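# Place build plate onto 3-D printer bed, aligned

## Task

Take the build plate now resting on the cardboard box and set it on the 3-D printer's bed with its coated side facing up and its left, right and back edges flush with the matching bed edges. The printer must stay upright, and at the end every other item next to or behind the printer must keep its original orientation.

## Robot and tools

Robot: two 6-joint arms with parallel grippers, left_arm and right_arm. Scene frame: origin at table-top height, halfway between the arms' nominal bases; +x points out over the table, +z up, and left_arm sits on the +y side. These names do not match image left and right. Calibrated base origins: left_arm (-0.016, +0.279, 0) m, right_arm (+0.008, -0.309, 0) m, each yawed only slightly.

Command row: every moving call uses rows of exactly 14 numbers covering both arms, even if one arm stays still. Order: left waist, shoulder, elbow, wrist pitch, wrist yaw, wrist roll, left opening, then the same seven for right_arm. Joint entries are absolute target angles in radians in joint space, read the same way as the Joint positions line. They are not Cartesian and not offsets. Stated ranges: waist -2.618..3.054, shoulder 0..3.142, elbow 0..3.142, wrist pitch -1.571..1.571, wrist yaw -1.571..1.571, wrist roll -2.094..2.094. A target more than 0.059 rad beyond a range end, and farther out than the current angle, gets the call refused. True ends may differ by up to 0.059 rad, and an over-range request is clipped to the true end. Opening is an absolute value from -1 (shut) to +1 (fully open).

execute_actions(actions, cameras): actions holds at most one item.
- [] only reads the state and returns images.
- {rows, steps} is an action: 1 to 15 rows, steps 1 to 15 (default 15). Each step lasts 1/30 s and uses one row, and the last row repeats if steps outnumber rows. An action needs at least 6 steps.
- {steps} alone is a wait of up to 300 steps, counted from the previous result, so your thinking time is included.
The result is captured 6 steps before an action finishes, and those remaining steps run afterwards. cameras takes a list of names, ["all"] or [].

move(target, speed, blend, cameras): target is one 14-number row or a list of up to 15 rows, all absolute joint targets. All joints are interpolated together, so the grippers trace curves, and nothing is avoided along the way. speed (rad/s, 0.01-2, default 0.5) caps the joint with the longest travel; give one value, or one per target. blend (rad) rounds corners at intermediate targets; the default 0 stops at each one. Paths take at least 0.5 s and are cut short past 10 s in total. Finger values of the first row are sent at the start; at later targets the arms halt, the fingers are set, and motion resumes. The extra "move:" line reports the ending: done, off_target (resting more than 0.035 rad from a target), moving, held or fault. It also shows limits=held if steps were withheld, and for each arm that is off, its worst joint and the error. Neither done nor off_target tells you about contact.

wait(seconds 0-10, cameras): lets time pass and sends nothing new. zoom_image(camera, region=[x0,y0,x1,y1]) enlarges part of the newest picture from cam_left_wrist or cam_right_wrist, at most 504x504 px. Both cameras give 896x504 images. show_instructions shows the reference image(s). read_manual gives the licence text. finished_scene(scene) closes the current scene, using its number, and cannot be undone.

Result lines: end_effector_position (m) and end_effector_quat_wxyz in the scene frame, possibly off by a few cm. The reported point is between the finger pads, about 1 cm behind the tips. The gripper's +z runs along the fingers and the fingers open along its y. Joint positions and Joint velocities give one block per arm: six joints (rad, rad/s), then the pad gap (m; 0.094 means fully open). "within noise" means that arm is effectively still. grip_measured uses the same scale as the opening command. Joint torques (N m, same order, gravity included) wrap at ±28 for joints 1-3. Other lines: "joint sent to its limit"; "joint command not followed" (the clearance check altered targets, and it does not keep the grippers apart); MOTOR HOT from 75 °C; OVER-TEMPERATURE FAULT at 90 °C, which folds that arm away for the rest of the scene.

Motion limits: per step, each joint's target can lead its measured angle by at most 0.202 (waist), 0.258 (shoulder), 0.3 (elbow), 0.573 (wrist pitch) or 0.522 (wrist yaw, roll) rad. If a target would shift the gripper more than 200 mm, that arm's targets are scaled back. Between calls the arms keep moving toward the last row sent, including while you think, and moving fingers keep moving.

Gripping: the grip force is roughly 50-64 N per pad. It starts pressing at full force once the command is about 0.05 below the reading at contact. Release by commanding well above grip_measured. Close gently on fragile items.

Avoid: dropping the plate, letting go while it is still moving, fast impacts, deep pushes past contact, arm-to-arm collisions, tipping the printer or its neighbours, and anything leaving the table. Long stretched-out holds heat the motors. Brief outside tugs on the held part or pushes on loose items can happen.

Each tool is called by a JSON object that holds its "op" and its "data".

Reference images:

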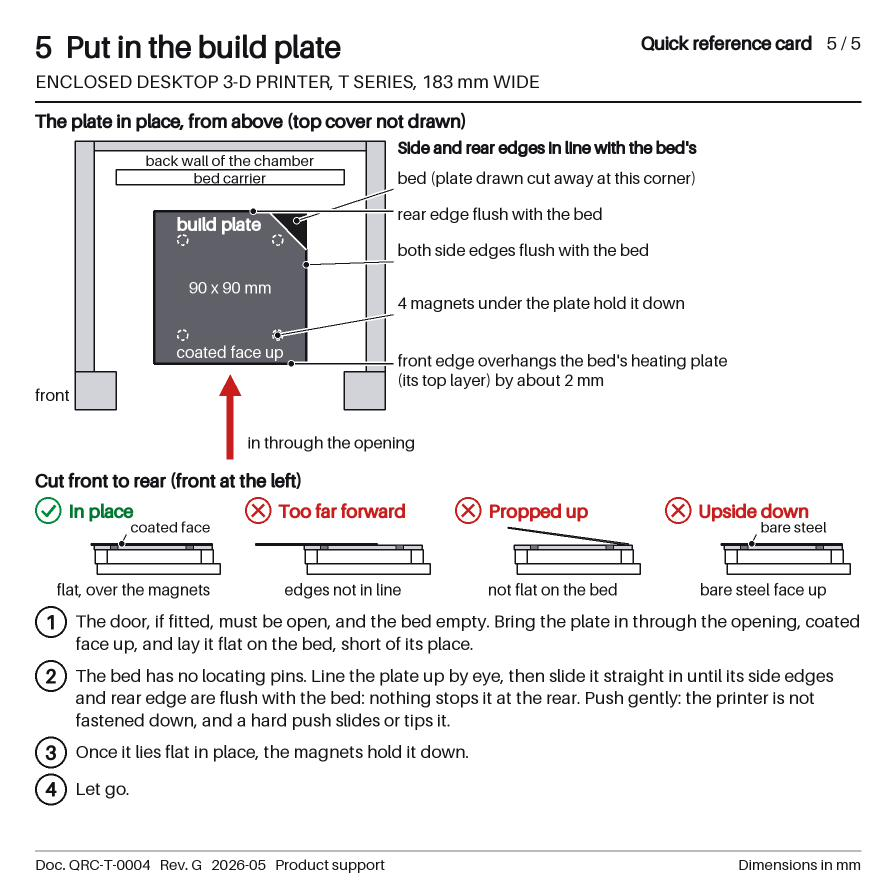

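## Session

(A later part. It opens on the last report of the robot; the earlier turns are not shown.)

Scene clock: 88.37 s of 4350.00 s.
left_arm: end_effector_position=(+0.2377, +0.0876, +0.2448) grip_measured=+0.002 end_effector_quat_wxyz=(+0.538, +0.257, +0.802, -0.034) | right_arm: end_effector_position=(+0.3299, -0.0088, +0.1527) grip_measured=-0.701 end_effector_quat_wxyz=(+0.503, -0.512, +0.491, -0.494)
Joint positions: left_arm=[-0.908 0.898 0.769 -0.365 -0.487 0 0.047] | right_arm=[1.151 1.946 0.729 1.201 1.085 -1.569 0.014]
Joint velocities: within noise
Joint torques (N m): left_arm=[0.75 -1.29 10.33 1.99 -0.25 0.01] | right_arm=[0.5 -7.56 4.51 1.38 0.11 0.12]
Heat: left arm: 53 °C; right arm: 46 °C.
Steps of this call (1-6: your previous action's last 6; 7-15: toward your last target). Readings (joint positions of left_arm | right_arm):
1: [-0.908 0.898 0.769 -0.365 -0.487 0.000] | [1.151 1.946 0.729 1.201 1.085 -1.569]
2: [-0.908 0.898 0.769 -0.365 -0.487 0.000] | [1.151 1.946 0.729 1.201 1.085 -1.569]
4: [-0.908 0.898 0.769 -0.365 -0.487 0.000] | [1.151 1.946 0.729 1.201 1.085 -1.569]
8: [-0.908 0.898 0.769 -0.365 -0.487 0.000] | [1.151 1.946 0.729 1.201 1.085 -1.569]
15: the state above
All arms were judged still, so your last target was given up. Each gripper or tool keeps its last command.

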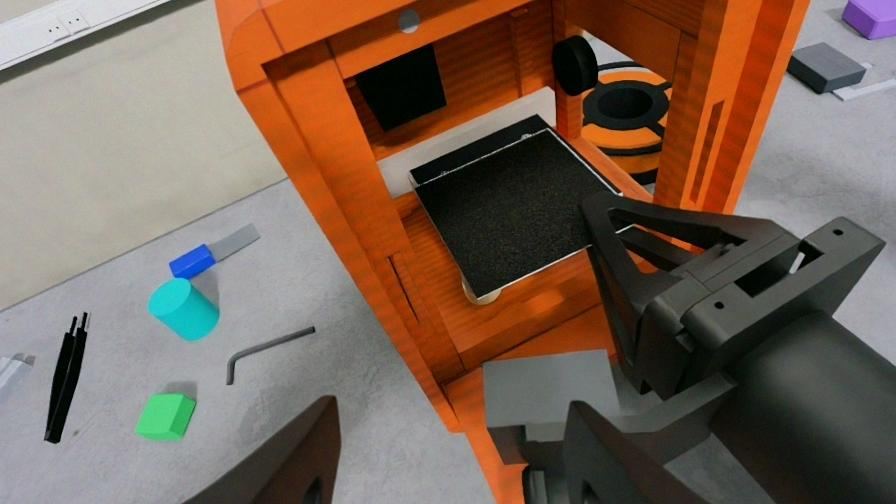

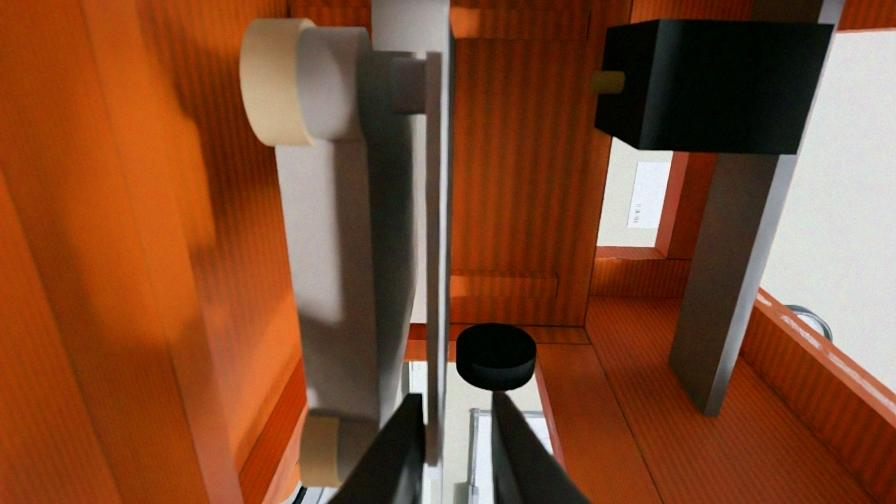

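{"op": "move", "data": {"target": [[-0.9,0.9,0.8,-0.35,-0.5,0,0,1.232,1.929,0.679,1.272,1.174,-1.558,-0.7],[-0.9,0.9,0.8,-0.35,-0.5,0,0,1.313,1.905,0.6385,1.288,1.255,-1.558,-0.7]], "speed": 0.15, "blend": [0.03,0]}}

{"op": "zoom_image", "data": {"camera": "cam_left_wrist", "region": [390, 90, 650, 310]}}

Scene clock: 90.47 s of 4350.00 s.
left_arm: end_effector_position=(+0.2377, +0.0876, +0.2448) grip_measured=+0.002 end_effector_quat_wxyz=(+0.538, +0.257, +0.802, -0.034) | right_arm: end_effector_position=(+0.2764, -0.0060, +0.1433) grip_measured=-0.701 end_effector_quat_wxyz=(+0.501, -0.514, +0.489, -0.495)
Joint positions: left_arm=[-0.908 0.898 0.769 -0.365 -0.487 0 0.047] | right_arm=[1.31 1.939 0.65 1.266 1.244 -1.569 0.014]
Joint velocities: within noise
Joint torques (N m): left_arm=[0.73 -1.31 10.33 1.99 -0.25 0.01] | right_arm=[0.35 -10.84 2.71 1.29 0.12 0.12]
Heat: left arm: 53 °C; right arm: 47 °C.
Kept back: nothing.
move: done

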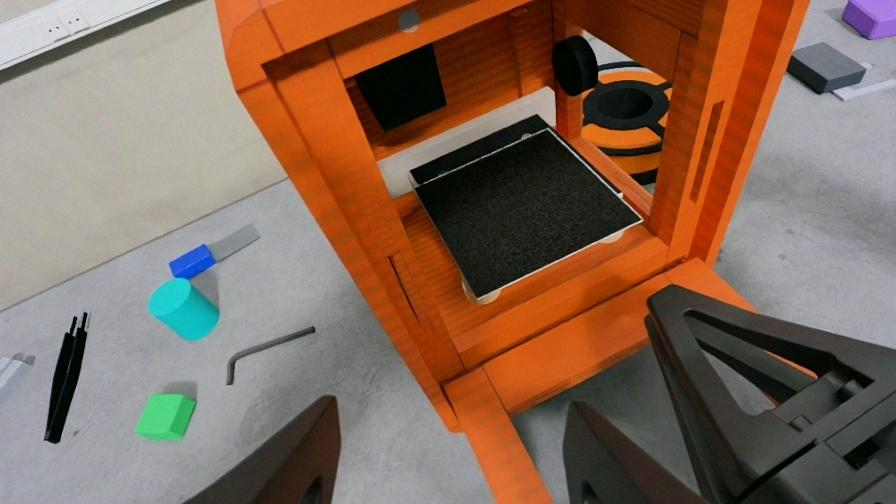

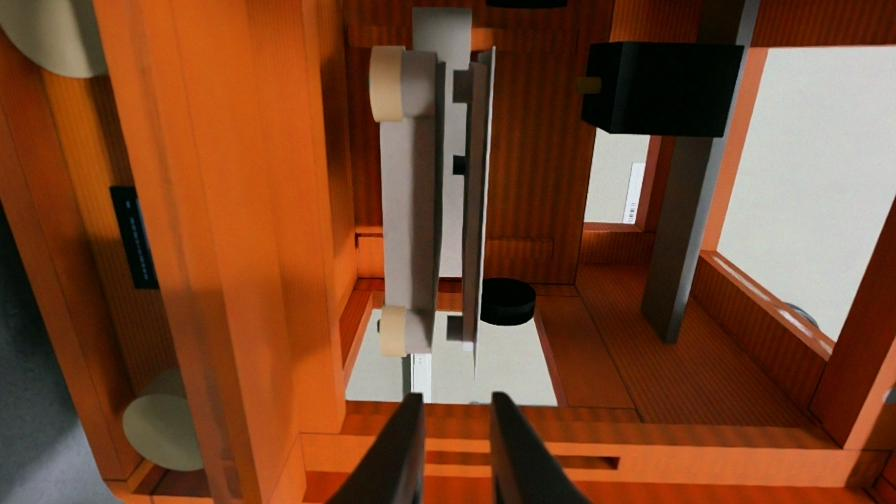

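Scaled by 1.938 from the camera's 896x504 image, which has a finer 1280x720 frame.

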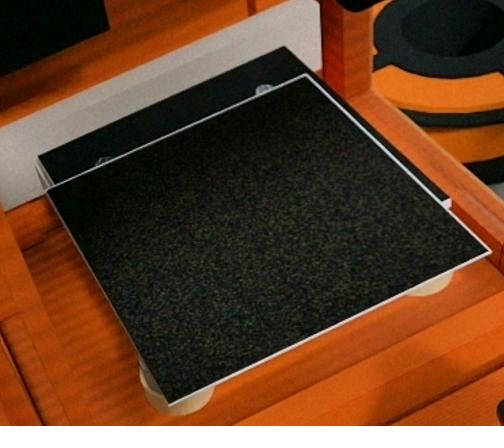

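{"op": "move", "data": {"target": [-0.9,0.9,0.8,-0.35,-0.5,0,0,1.308,2.058,0.89,1.19,1.368,-1.558,-0.57], "speed": 0.3}}

Scene clock: 93.57 s of 4350.00 s.
left_arm: end_effector_position=(+0.2377, +0.0876, +0.2448) grip_measured=+0.002 end_effector_quat_wxyz=(+0.538, +0.257, +0.802, -0.034) | right_arm: end_effector_position=(+0.2898, +0.0195, +0.1496) grip_measured=-0.571 end_effector_quat_wxyz=(+0.481, -0.477, +0.522, -0.519)
Joint positions: left_arm=[-0.908 0.898 0.769 -0.365 -0.487 0 0.047] | right_arm=[1.31 2.045 0.861 1.19 1.357 -1.569 0.02]
Joint velocities: within noise
Joint torques (N m): left_arm=[0.73 -1.31 10.33 1.99 -0.25 0.02] | right_arm=[-0.14 -7.88 6.35 1.01 0.11 0.12]
Heat: left arm: 53 °C; right arm: 47 °C.
Kept back: nothing.
move: done

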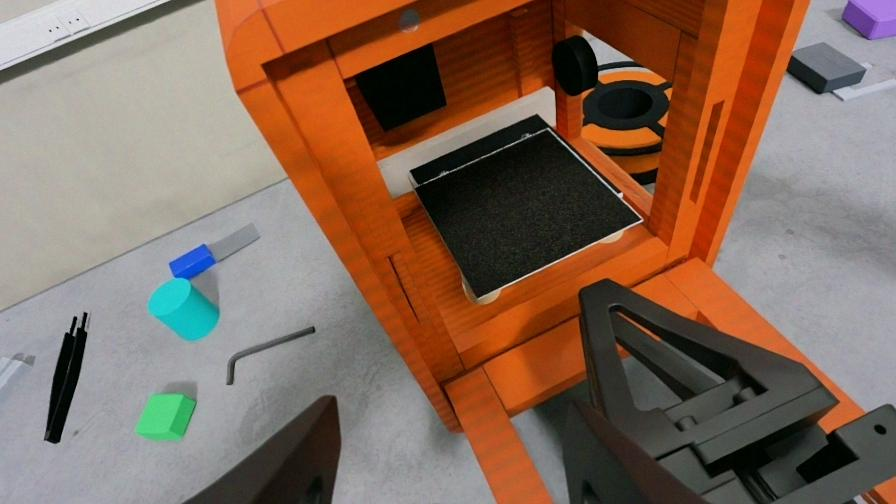

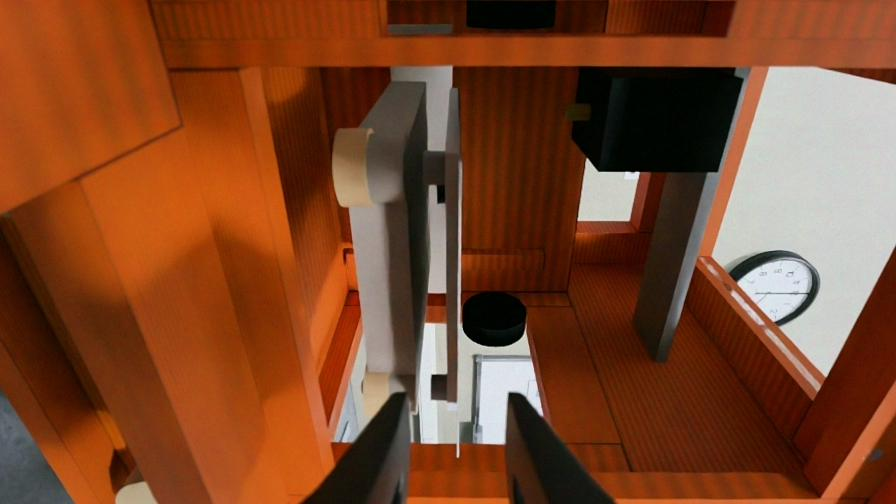

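{"op": "move", "data": {"target": [-0.9,0.9,0.8,-0.35,-0.5,0,0,1.306,2.10,0.972,1.147,1.367,-1.558,-0.57], "speed": 0.15}}

Scene clock: 95.13 s of 4350.00 s.
left_arm: end_effector_position=(+0.2377, +0.0876, +0.2448) grip_measured=+0.002 end_effector_quat_wxyz=(+0.538, +0.257, +0.802, -0.034) | right_arm: end_effector_position=(+0.2924, +0.0280, +0.1500) grip_measured=-0.571 end_effector_quat_wxyz=(+0.481, -0.476, +0.522, -0.519)
Joint positions: left_arm=[-0.908 0.898 0.769 -0.365 -0.487 0 0.047] | right_arm=[1.31 2.068 0.902 1.172 1.358 -1.57 0.02]
Joint velocities: within noise
Joint torques (N m): left_arm=[0.73 -1.29 10.35 1.99 -0.25 0.01] | right_arm=[0.06 -9.29 4.03 1 0 0.03]
Heat: left arm: 53 °C; right arm: 47 °C.
Kept back: nothing.
move: held (right_arm; a check stopped the path); limits=held; right_arm: the elbow is farthest, 0.070 rad from its target
joint command not followed: on one or more control steps a check withheld the commanded joint targets of the right arm, and it was not sent them on those steps.
cause: the commanded joint targets, or the way to them, would bring a part of the robot too close to another arm (this arm's wrist (the part past joint 4) and the left arm's gripper housing).

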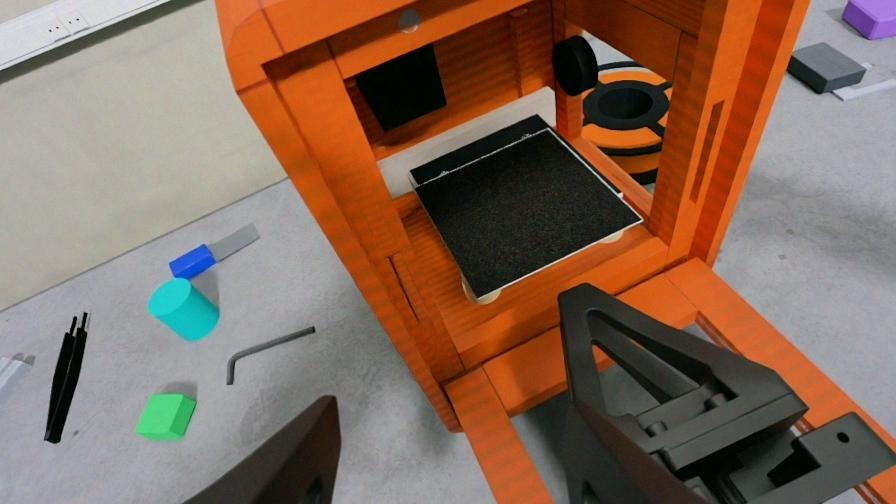

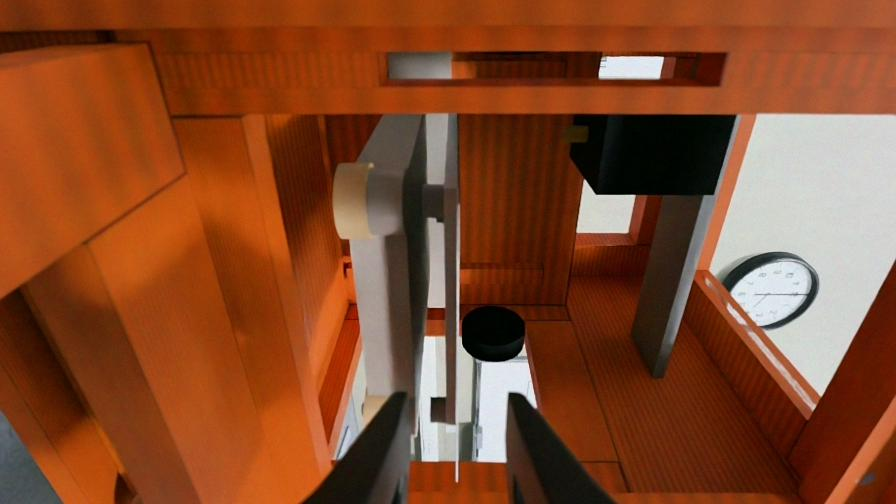

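{"op": "move", "data": {"target": [-0.8,0.95,0.92,-0.47,-0.33,0,0,1.31,2.068,0.902,1.172,1.358,-1.558,-0.57], "speed": 0.3}}

Scene clock: 97.50 s of 4350.00 s.
left_arm: end_effector_position=(+0.2471, +0.0873, +0.2598) grip_measured=+0.002 end_effector_quat_wxyz=(+0.511, +0.261, +0.817, -0.062) | right_arm: end_effector_position=(+0.2924, +0.0280, +0.1500) grip_measured=-0.571 end_effector_quat_wxyz=(+0.481, -0.476, +0.522, -0.519)
Joint positions: left_arm=[-0.808 0.946 0.889 -0.466 -0.338 0 0.047] | right_arm=[1.31 2.068 0.902 1.172 1.358 -1.57 0.02]
Joint velocities: within noise
Joint torques (N m): left_arm=[0.79 -1.39 10.24 1.82 -0.02 0.02] | right_arm=[0.05 -9.2 4 1.01 0 0.14]
Heat: left arm: 53 °C; right arm: 47 °C.
Kept back: nothing.
move: done

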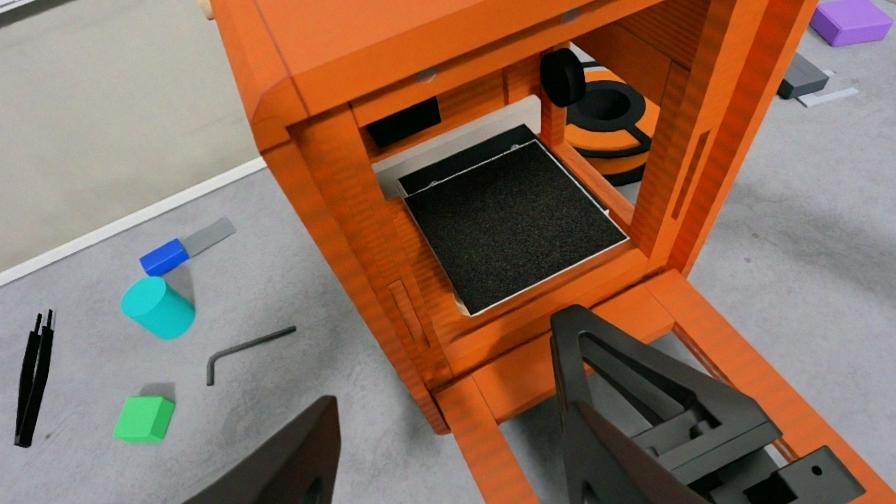

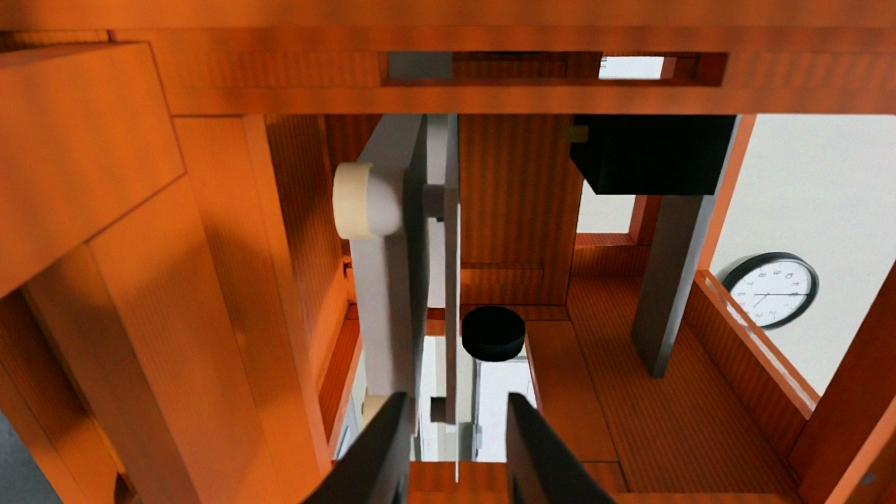

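{"op": "move", "data": {"target": [-0.8,0.95,0.92,-0.47,-0.33,0,0,1.306,2.10,0.972,1.147,1.367,-1.558,-0.57], "speed": 0.15}}

{"op": "zoom_image", "data": {"camera": "cam_left_wrist", "region": [380, 100, 660, 340]}}

Scene clock: 98.63 s of 4350.00 s.
left_arm: end_effector_position=(+0.2469, +0.0873, +0.2596) grip_measured=+0.002 end_effector_quat_wxyz=(+0.510, +0.261, +0.817, -0.062) | right_arm: end_effector_position=(+0.2949, +0.0360, +0.1501) grip_measured=-0.571 end_effector_quat_wxyz=(+0.479, -0.478, +0.521, -0.520)
Joint positions: left_arm=[-0.808 0.946 0.889 -0.467 -0.337 0 0.047] | right_arm=[1.31 2.087 0.941 1.148 1.359 -1.57 0.02]
Joint velocities: within noise
Joint torques (N m): left_arm=[0.8 -1.39 10.24 1.82 -0.03 0.02] | right_arm=[-0.36 -8.35 6.67 1 0.09 0.14]
Heat: left arm: 53 °C; right arm: 47 °C.
Kept back: nothing.
move: done

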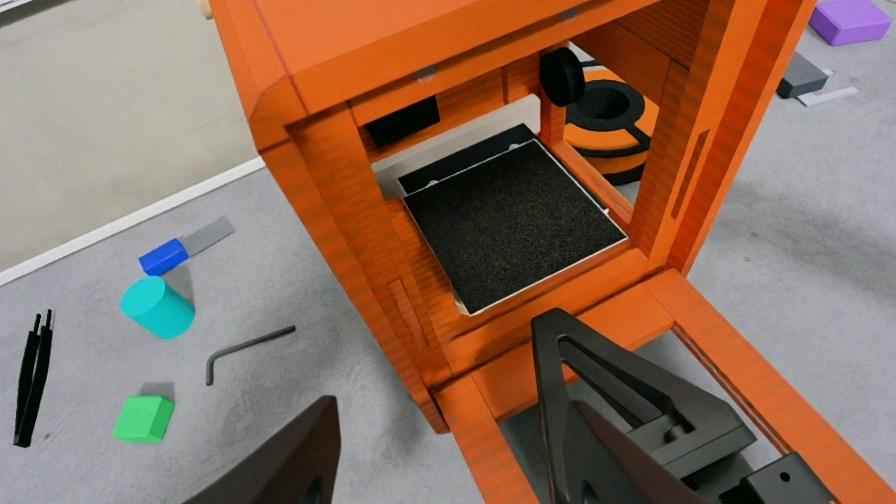

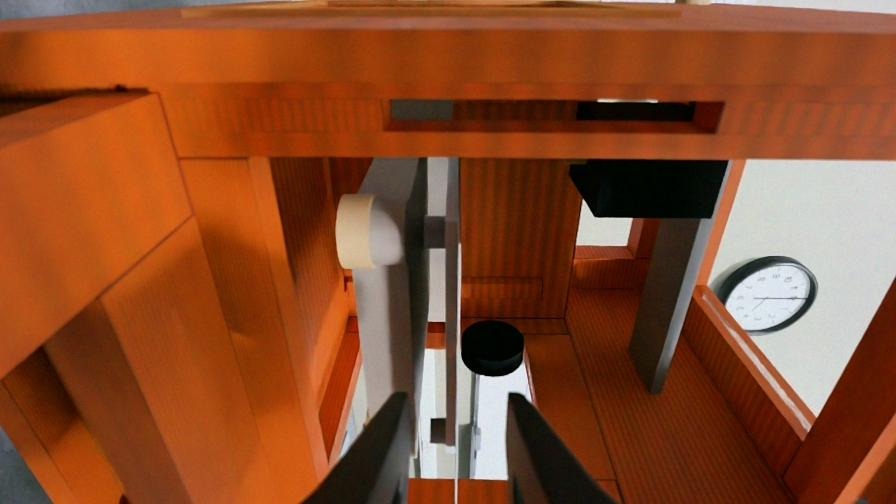

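Scaled by 1.800 from the camera's 896x504 image, which has a finer 1280x720 frame.

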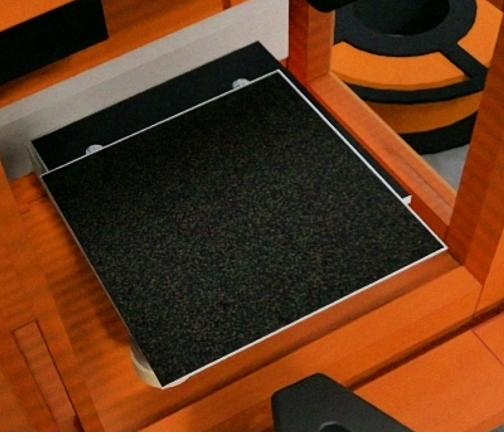

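{"op": "move", "data": {"target": [[-0.8,0.95,0.92,-0.47,-0.33,0,0,1.308,2.058,0.89,1.19,1.368,-1.558,-0.57],[-0.8,0.95,0.92,-0.47,-0.33,0,0,1.225,2.08,0.935,1.16,1.285,-1.558,-0.57]], "speed": 0.15}}

{"op": "zoom_image", "data": {"camera": "cam_left_wrist", "region": [380, 100, 660, 340]}}

Scene clock: 103.20 s of 4350.00 s.
left_arm: end_effector_position=(+0.2469, +0.0873, +0.2595) grip_measured=+0.002 end_effector_quat_wxyz=(+0.510, +0.261, +0.817, -0.062) | right_arm: end_effector_position=(+0.3206, +0.0167, +0.1442) grip_measured=-0.571 end_effector_quat_wxyz=(+0.473, -0.474, +0.525, -0.525)
Joint positions: left_arm=[-0.808 0.946 0.889 -0.467 -0.337 0 0.047] | right_arm=[1.23 2.087 0.908 1.174 1.297 -1.566 0.02]
Joint velocities: within noise
Joint torques (N m): left_arm=[0.79 -1.37 10.24 1.83 -0.04 0.02] | right_arm=[-0.47 -9.98 6.26 0.92 -0.12 0.1]
Heat: left arm: 52 °C; right arm: 47 °C.
Kept back: nothing.
move: done

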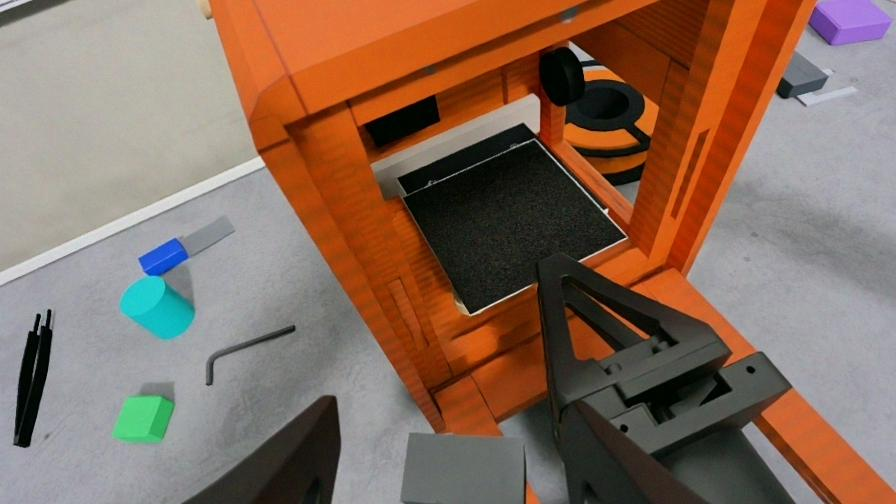

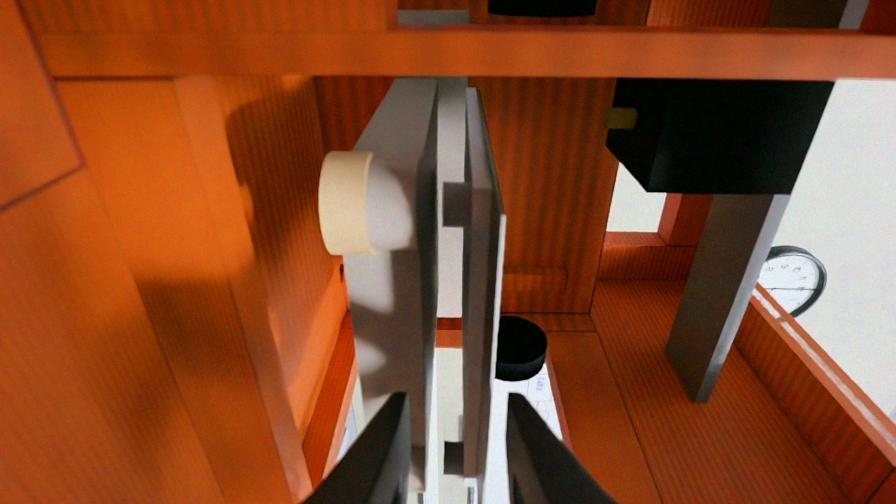

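Scaled by 1.800 from the camera's 896x504 image, which has a finer 1280x720 frame.

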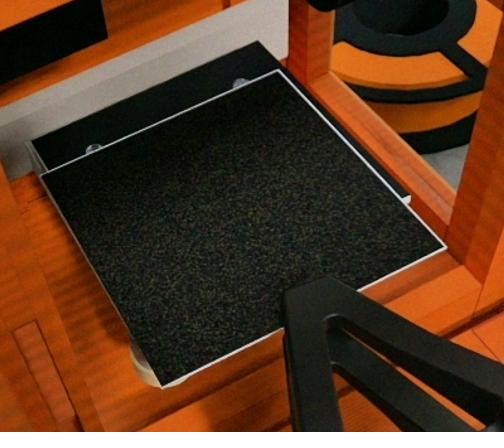

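{"op": "move", "data": {"target": [-0.8,0.95,0.92,-0.47,-0.33,0,0,1.225,2.056,0.937,1.137,1.285,-1.558,-0.57], "speed": 0.1}}

{"op": "zoom_image", "data": {"camera": "cam_left_wrist", "region": [380, 100, 660, 340]}}

Scene clock: 104.17 s of 4350.00 s.
left_arm: end_effector_position=(+0.2469, +0.0873, +0.2595) grip_measured=+0.002 end_effector_quat_wxyz=(+0.510, +0.261, +0.817, -0.062) | right_arm: end_effector_position=(+0.3209, +0.0176, +0.1441) grip_measured=-0.571 end_effector_quat_wxyz=(+0.471, -0.476, +0.524, -0.526)
Joint positions: left_arm=[-0.808 0.946 0.889 -0.467 -0.337 0 0.047] | right_arm=[1.23 2.087 0.913 1.162 1.296 -1.566 0.02]
Joint velocities: within noise
Joint torques (N m): left_arm=[0.8 -1.37 10.24 1.83 -0.04 0.01] | right_arm=[-0.43 -12.27 6.04 0.82 -0.11 0.09]
Heat: left arm: 52 °C; right arm: 47 °C.
Kept back: nothing.
move: done

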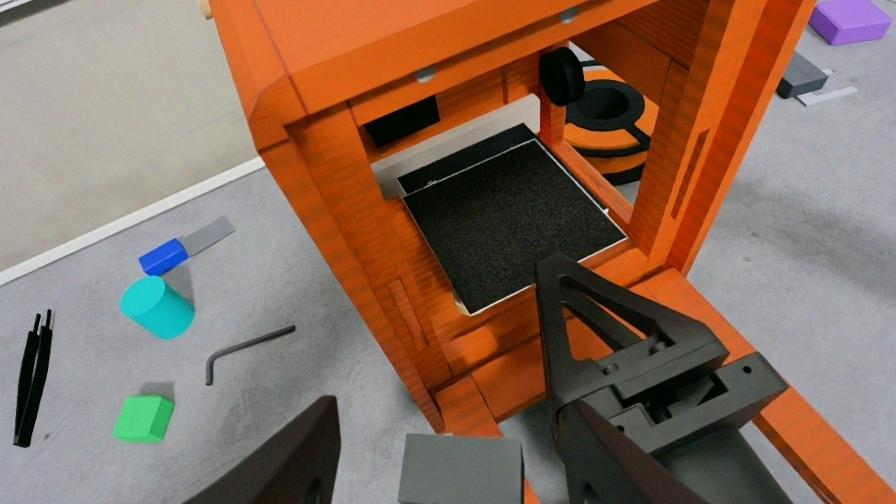

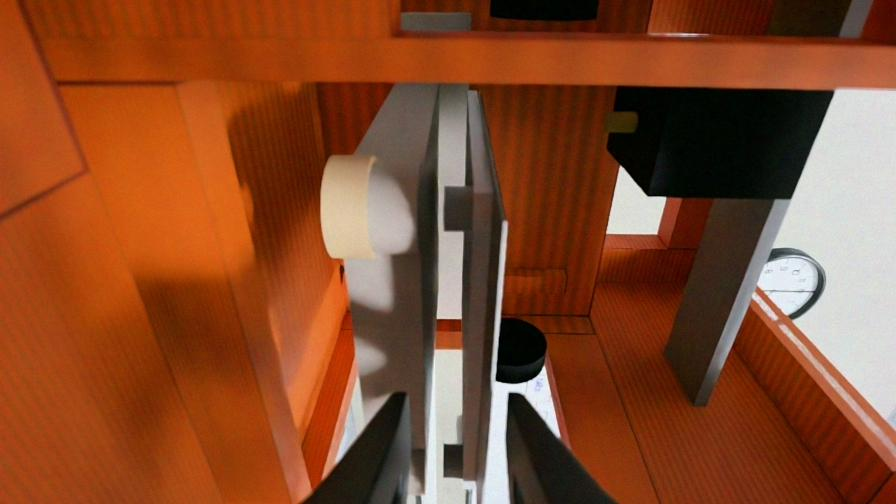

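Scaled by 1.800 from the camera's 896x504 image, which has a finer 1280x720 frame.

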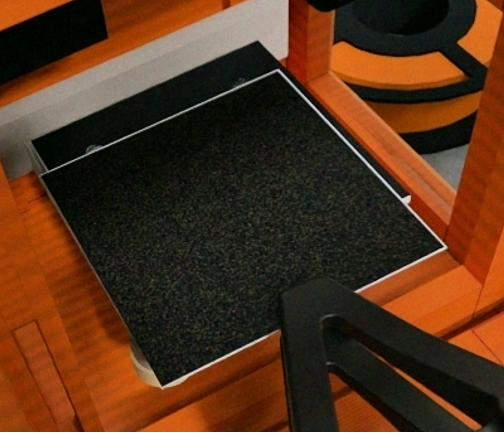

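{"op": "move", "data": {"target": [[-0.8,0.95,0.92,-0.47,-0.33,0,0,1.225,2.03,0.937,1.145,1.285,-1.558,-0.57],[-0.8,0.95,0.92,-0.47,-0.33,0,0,1.225,2.082,0.937,1.145,1.285,-1.558,-0.57]], "speed": 0.15}}

Scene clock: 105.30 s of 4350.00 s.
left_arm: end_effector_position=(+0.2469, +0.0873, +0.2595) grip_measured=+0.002 end_effector_quat_wxyz=(+0.510, +0.261, +0.817, -0.062) | right_arm: end_effector_position=(+0.3208, +0.0176, +0.1469) grip_measured=-0.571 end_effector_quat_wxyz=(+0.470, -0.478, +0.523, -0.526)
Joint positions: left_arm=[-0.808 0.946 0.889 -0.467 -0.337 0 0.047] | right_arm=[1.23 2.074 0.913 1.145 1.294 -1.566 0.02]
Joint velocities: within noise
Joint torques (N m): left_arm=[0.79 -1.39 10.24 1.82 -0.04 0.02] | right_arm=[-0.43 -8.75 6.12 1.05 -0.09 0.1]
Heat: left arm: 52 °C; right arm: 48 °C.
Kept back: nothing.
move: done

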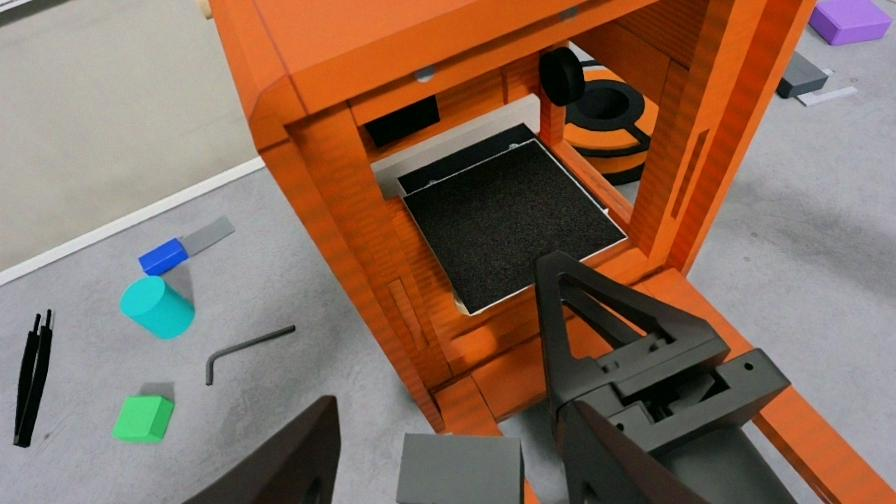

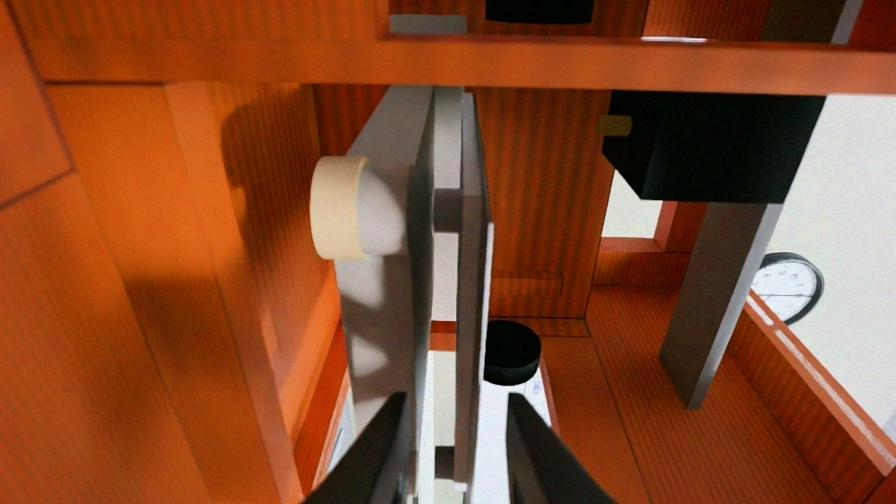

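{"op": "move", "data": {"target": [[-0.8,0.95,0.92,-0.47,-0.33,0,0,1.225,2.01,0.937,1.152,1.285,-1.558,-0.57],[-0.8,0.95,0.92,-0.47,-0.33,0,0,1.225,2.063,0.937,1.147,1.285,-1.558,-0.57]], "speed": 0.15}}

{"op": "zoom_image", "data": {"camera": "cam_left_wrist", "region": [380, 100, 660, 340]}}

Scene clock: 106.73 s of 4350.00 s.
left_arm: end_effector_position=(+0.2469, +0.0873, +0.2595) grip_measured=+0.002 end_effector_quat_wxyz=(+0.510, +0.261, +0.817, -0.062) | right_arm: end_effector_position=(+0.3206, +0.0170, +0.1555) grip_measured=-0.571 end_effector_quat_wxyz=(+0.477, -0.472, +0.526, -0.523)
Joint positions: left_arm=[-0.808 0.946 0.889 -0.467 -0.337 0 0.047] | right_arm=[1.23 2.052 0.913 1.143 1.294 -1.566 0.02]
Joint velocities: within noise
Joint torques (N m): left_arm=[0.79 -1.39 10.24 1.82 -0.04 0.02] | right_arm=[-0.36 -8.31 6.17 1.08 -0.08 0.11]
Heat: left arm: 52 °C; right arm: 48 °C.
Kept back: nothing.
move: done

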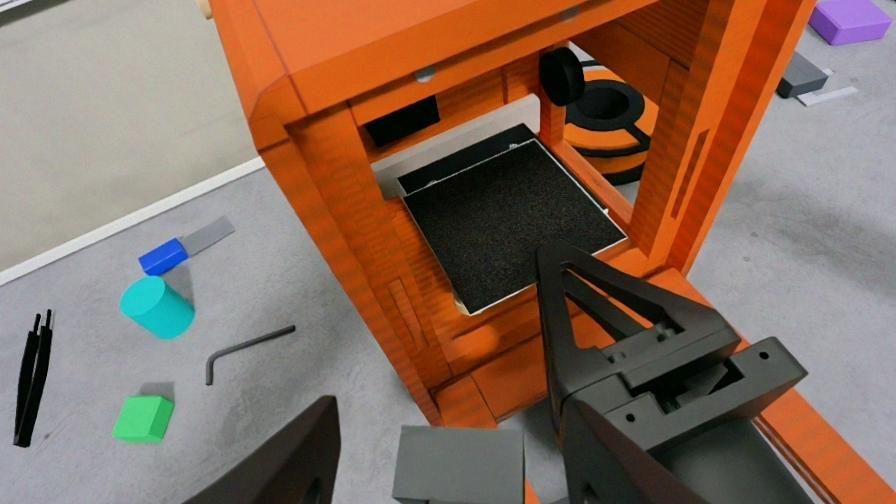

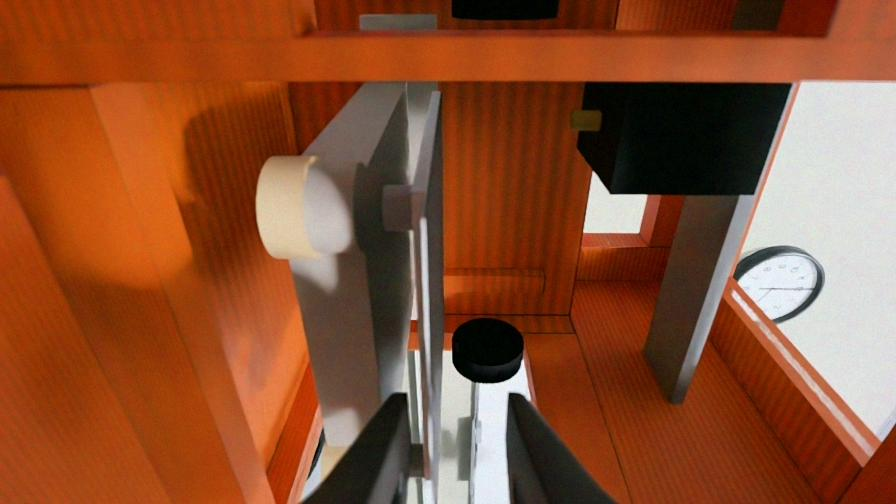

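Scaled by 1.800 from the camera's 896x504 image, which has a finer 1280x720 frame.

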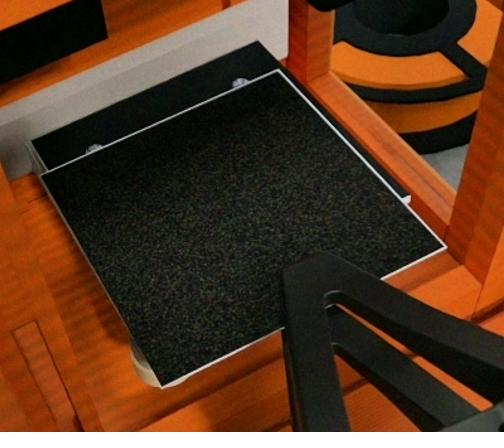

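{"op": "move", "data": {"target": [-0.8,0.95,0.92,-0.47,-0.33,0,0,1.225,2.075,0.937,1.147,1.285,-1.558,-0.57], "speed": 0.1, "cameras": ["cam_right_wrist"]}}

Scene clock: 107.67 s of 4350.00 s.
left_arm: end_effector_position=(+0.2469, +0.0873, +0.2595) grip_measured=+0.002 end_effector_quat_wxyz=(+0.510, +0.261, +0.817, -0.062) | right_arm: end_effector_position=(+0.3207, +0.0174, +0.1512) grip_measured=-0.571 end_effector_quat_wxyz=(+0.473, -0.476, +0.524, -0.524)
Joint positions: left_arm=[-0.808 0.946 0.889 -0.467 -0.337 0 0.047] | right_arm=[1.23 2.063 0.913 1.143 1.294 -1.566 0.02]
Joint velocities: within noise
Joint torques (N m): left_arm=[0.79 -1.37 10.22 1.82 -0.03 0.02] | right_arm=[-0.4 -8.23 6.12 1.1 -0.08 0.09]
Heat: left arm: 52 °C; right arm: 48 °C.
Kept back: nothing.
move: done
Images, in order (width x height): cam_right_wrist 896x504.

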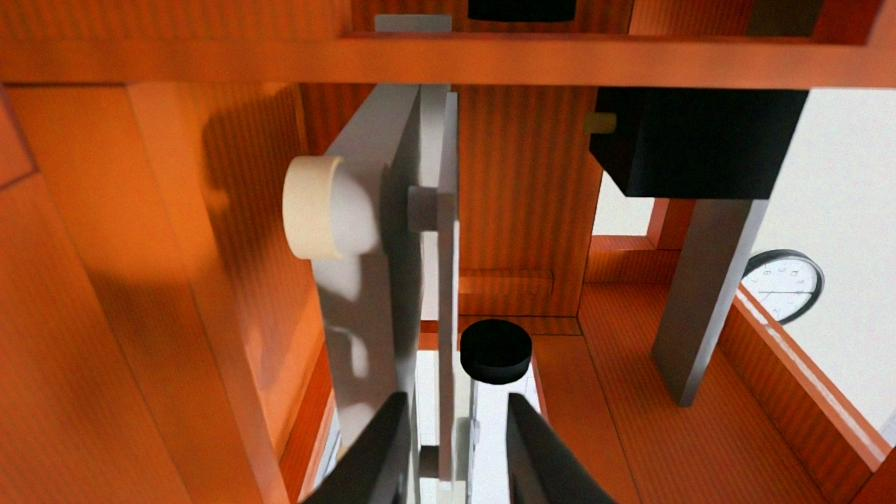

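{"op": "execute_actions", "data": {"actions": [{"rows":[[-0.8,0.95,0.92,-0.47,-0.33,0,0,1.225,2.075,0.937,1.147,1.285,-1.558,-0.61],[-0.8,0.95,0.92,-0.47,-0.33,0,0,1.225,2.075,0.937,1.147,1.285,-1.558,-0.65],[-0.8,0.95,0.92,-0.47,-0.33,0,0,1.225,2.075,0.937,1.147,1.285,-1.558,-0.69],[-0.8,0.95,0.92,-0.47,-0.33,0,0,1.225,2.075,0.937,1.147,1.285,-1.558,-0.73],[-0.8,0.95,0.92,-0.47,-0.33,0,0,1.225,2.075,0.937,1.147,1.285,-1.558,-0.77],[-0.8,0.95,0.92,-0.47,-0.33,0,0,1.225,2.075,0.937,1.147,1.285,-1.558,-0.81],[-0.8,0.95,0.92,-0.47,-0.33,0,0,1.225,2.075,0.937,1.147,1.285,-1.558,-0.85],[-0.8,0.95,0.92,-0.47,-0.33,0,0,1.225,2.075,0.937,1.147,1.285,-1.558,-0.88],[-0.8,0.95,0.92,-0.47,-0.33,0,0,1.225,2.075,0.937,1.147,1.285,-1.558,-0.91],[-0.8,0.95,0.92,-0.47,-0.33,0,0,1.225,2.075,0.937,1.147,1.285,-1.558,-0.94],[-0.8,0.95,0.92,-0.47,-0.33,0,0,1.225,2.075,0.937,1.147,1.285,-1.558,-0.97],[-0.8,0.95,0.92,-0.47,-0.33,0,0,1.225,2.075,0.937,1.147,1.285,-1.558,-1]],"steps":15}]}}

{"op": "wait", "data": {"seconds": 0.4}}

{"op": "zoom_image", "data": {"camera": "cam_left_wrist", "region": [380, 100, 660, 340]}}

Scene clock: 108.63 s of 4350.00 s.
left_arm: end_effector_position=(+0.2469, +0.0873, +0.2595) grip_measured=+0.002 end_effector_quat_wxyz=(+0.510, +0.261, +0.817, -0.062) | right_arm: end_effector_position=(+0.3207, +0.0174, +0.1512) grip_measured=-0.894 end_effector_quat_wxyz=(+0.473, -0.476, +0.524, -0.524)
Joint positions: left_arm=[-0.808 0.946 0.889 -0.467 -0.337 0 0.047] | right_arm=[1.23 2.063 0.913 1.143 1.294 -1.566 0.005]
Joint velocities: left_arm=[within noise] | right_arm=[0.002 0.007 -0.012 0.037 0.007 -0.022 -0.033]
Joint torques (N m): left_arm=[0.8 -1.37 10.25 1.82 -0.04 0.02] | right_arm=[-0.42 -8.24 6.16 1.09 -0.08 0.1]
Heat: left arm: 52 °C; right arm: 48 °C.
Steps of this call (1-20: nothing new was sent; 21-29: this action's first 9). Readings (joint positions of left_arm | right_arm):
21: [-0.808 0.946 0.889 -0.467 -0.337 0.000] | [1.230 2.063 0.913 1.143 1.294 -1.566]
22: [-0.808 0.946 0.889 -0.467 -0.337 0.000] | [1.230 2.063 0.913 1.143 1.294 -1.566]
24: [-0.808 0.946 0.889 -0.467 -0.337 0.000] | [1.230 2.063 0.913 1.143 1.294 -1.566]
28: [-0.808 0.946 0.889 -0.467 -0.337 0.000] | [1.230 2.063 0.913 1.143 1.294 -1.566]
29: the state above

Scene clock: 109.23 s of 4350.00 s.
left_arm: end_effector_position=(+0.2469, +0.0873, +0.2595) grip_measured=+0.002 end_effector_quat_wxyz=(+0.510, +0.261, +0.817, -0.062) | right_arm: end_effector_position=(+0.3207, +0.0175, +0.1505) grip_measured=-0.992 end_effector_quat_wxyz=(+0.473, -0.477, +0.524, -0.525)
Joint positions: left_arm=[-0.808 0.946 0.889 -0.467 -0.337 0 0.047] | right_arm=[1.23 2.064 0.913 1.14 1.294 -1.565 0]
Joint velocities: within noise
Joint torques (N m): left_arm=[0.8 -1.39 10.24 1.82 -0.03 0.02] | right_arm=[-0.43 -8.38 6.13 1.11 -0.09 0.09]
Heat: left arm: 51 °C; right arm: 48 °C.
Steps of this call (1-6: your previous action's last 6; 7-15: toward your last target; 16-18: nothing new was sent). Readings (joint positions of left_arm | right_arm):
1: [-0.808 0.946 0.889 -0.467 -0.337 0.000] | [1.230 2.063 0.913 1.143 1.294 -1.566]
2: [-0.808 0.946 0.889 -0.467 -0.337 0.000] | [1.230 2.063 0.913 1.142 1.294 -1.566]
4: [-0.808 0.946 0.889 -0.467 -0.337 0.000] | [1.230 2.064 0.913 1.140 1.294 -1.566]
8: [-0.808 0.946 0.889 -0.467 -0.337 0.000] | [1.230 2.064 0.913 1.140 1.294 -1.565]
18: the state above
All arms were judged still, so your last target was given up. Each gripper or tool keeps its last command.

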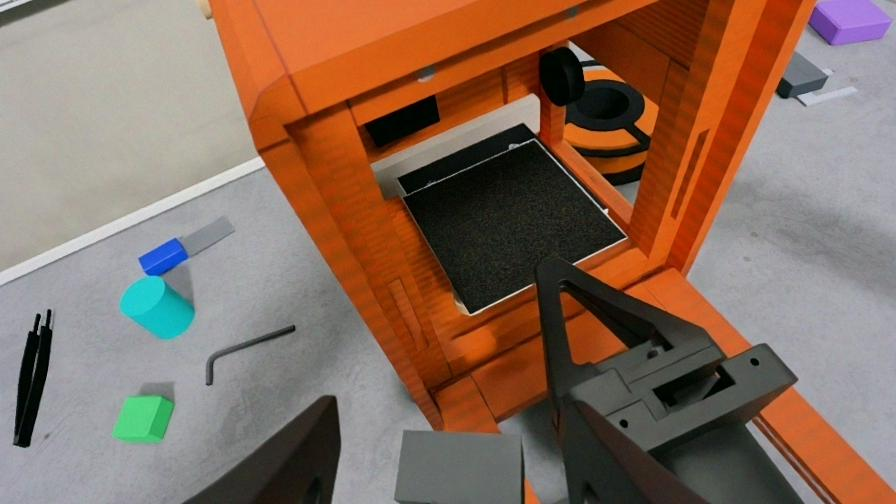

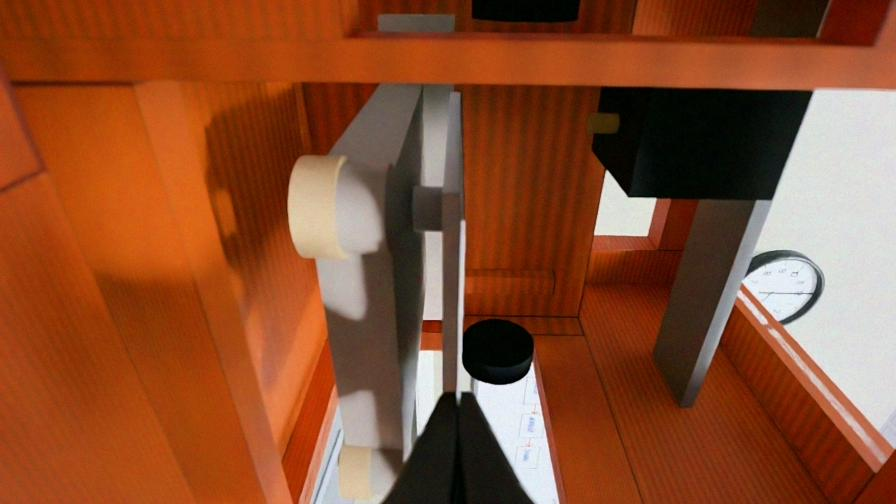

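Scaled by 1.800 from the camera's 896x504 image, which has a finer 1280x720 frame.

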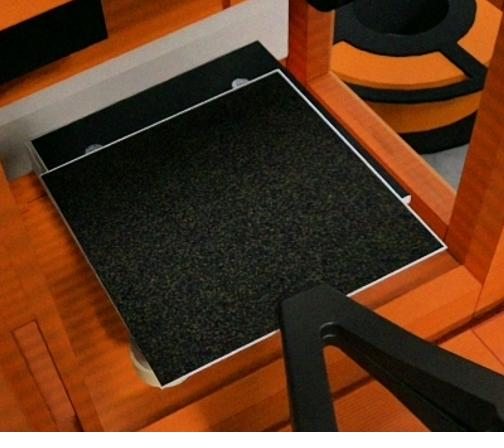

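{"op": "move", "data": {"target": [-0.8,0.95,0.92,-0.47,-0.33,0,0,1.197,2.075,0.937,1.147,1.257,-1.558,-1], "speed": 0.05}}

{"op": "zoom_image", "data": {"camera": "cam_left_wrist", "region": [380, 100, 660, 340]}}

Scene clock: 110.50 s of 4350.00 s.
left_arm: end_effector_position=(+0.2469, +0.0873, +0.2595) grip_measured=+0.002 end_effector_quat_wxyz=(+0.510, +0.261, +0.817, -0.062) | right_arm: end_effector_position=(+0.3242, +0.0166, +0.1505) grip_measured=-0.992 end_effector_quat_wxyz=(+0.473, -0.477, +0.523, -0.524)
Joint positions: left_arm=[-0.808 0.946 0.889 -0.467 -0.337 0 0.047] | right_arm=[1.22 2.064 0.913 1.14 1.281 -1.565 0]
Joint velocities: within noise
Joint torques (N m): left_arm=[0.79 -1.37 10.24 1.83 -0.04 0.02] | right_arm=[-2.25 -8.39 6.15 1.11 -0.25 0.09]
Heat: left arm: 51 °C; right arm: 48 °C.
Kept back: nothing.
move: done

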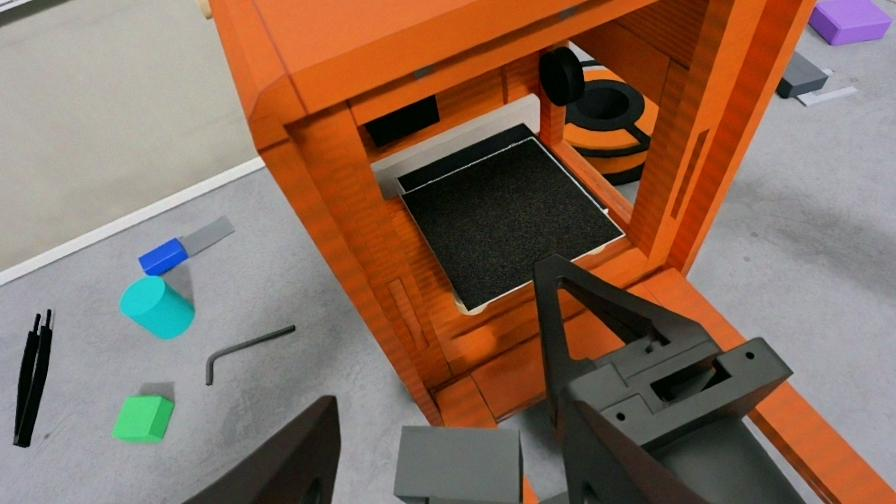

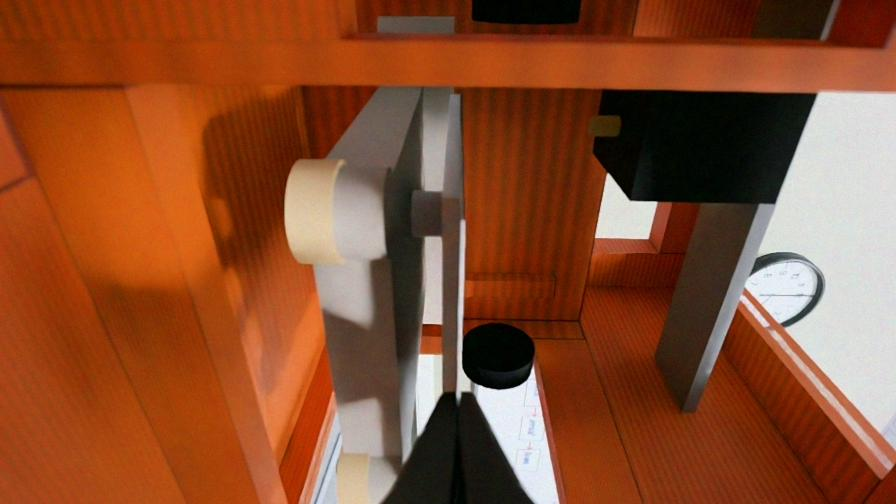

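Scaled by 1.800 from the camera's 896x504 image, which has a finer 1280x720 frame.

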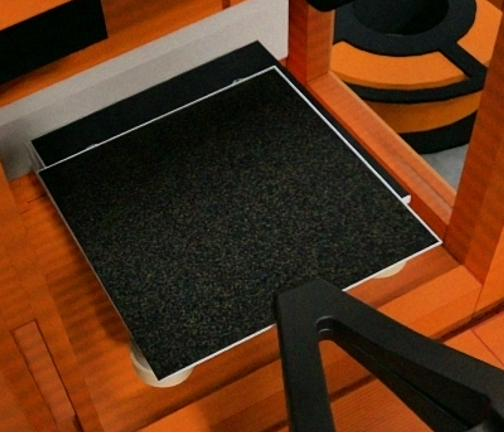

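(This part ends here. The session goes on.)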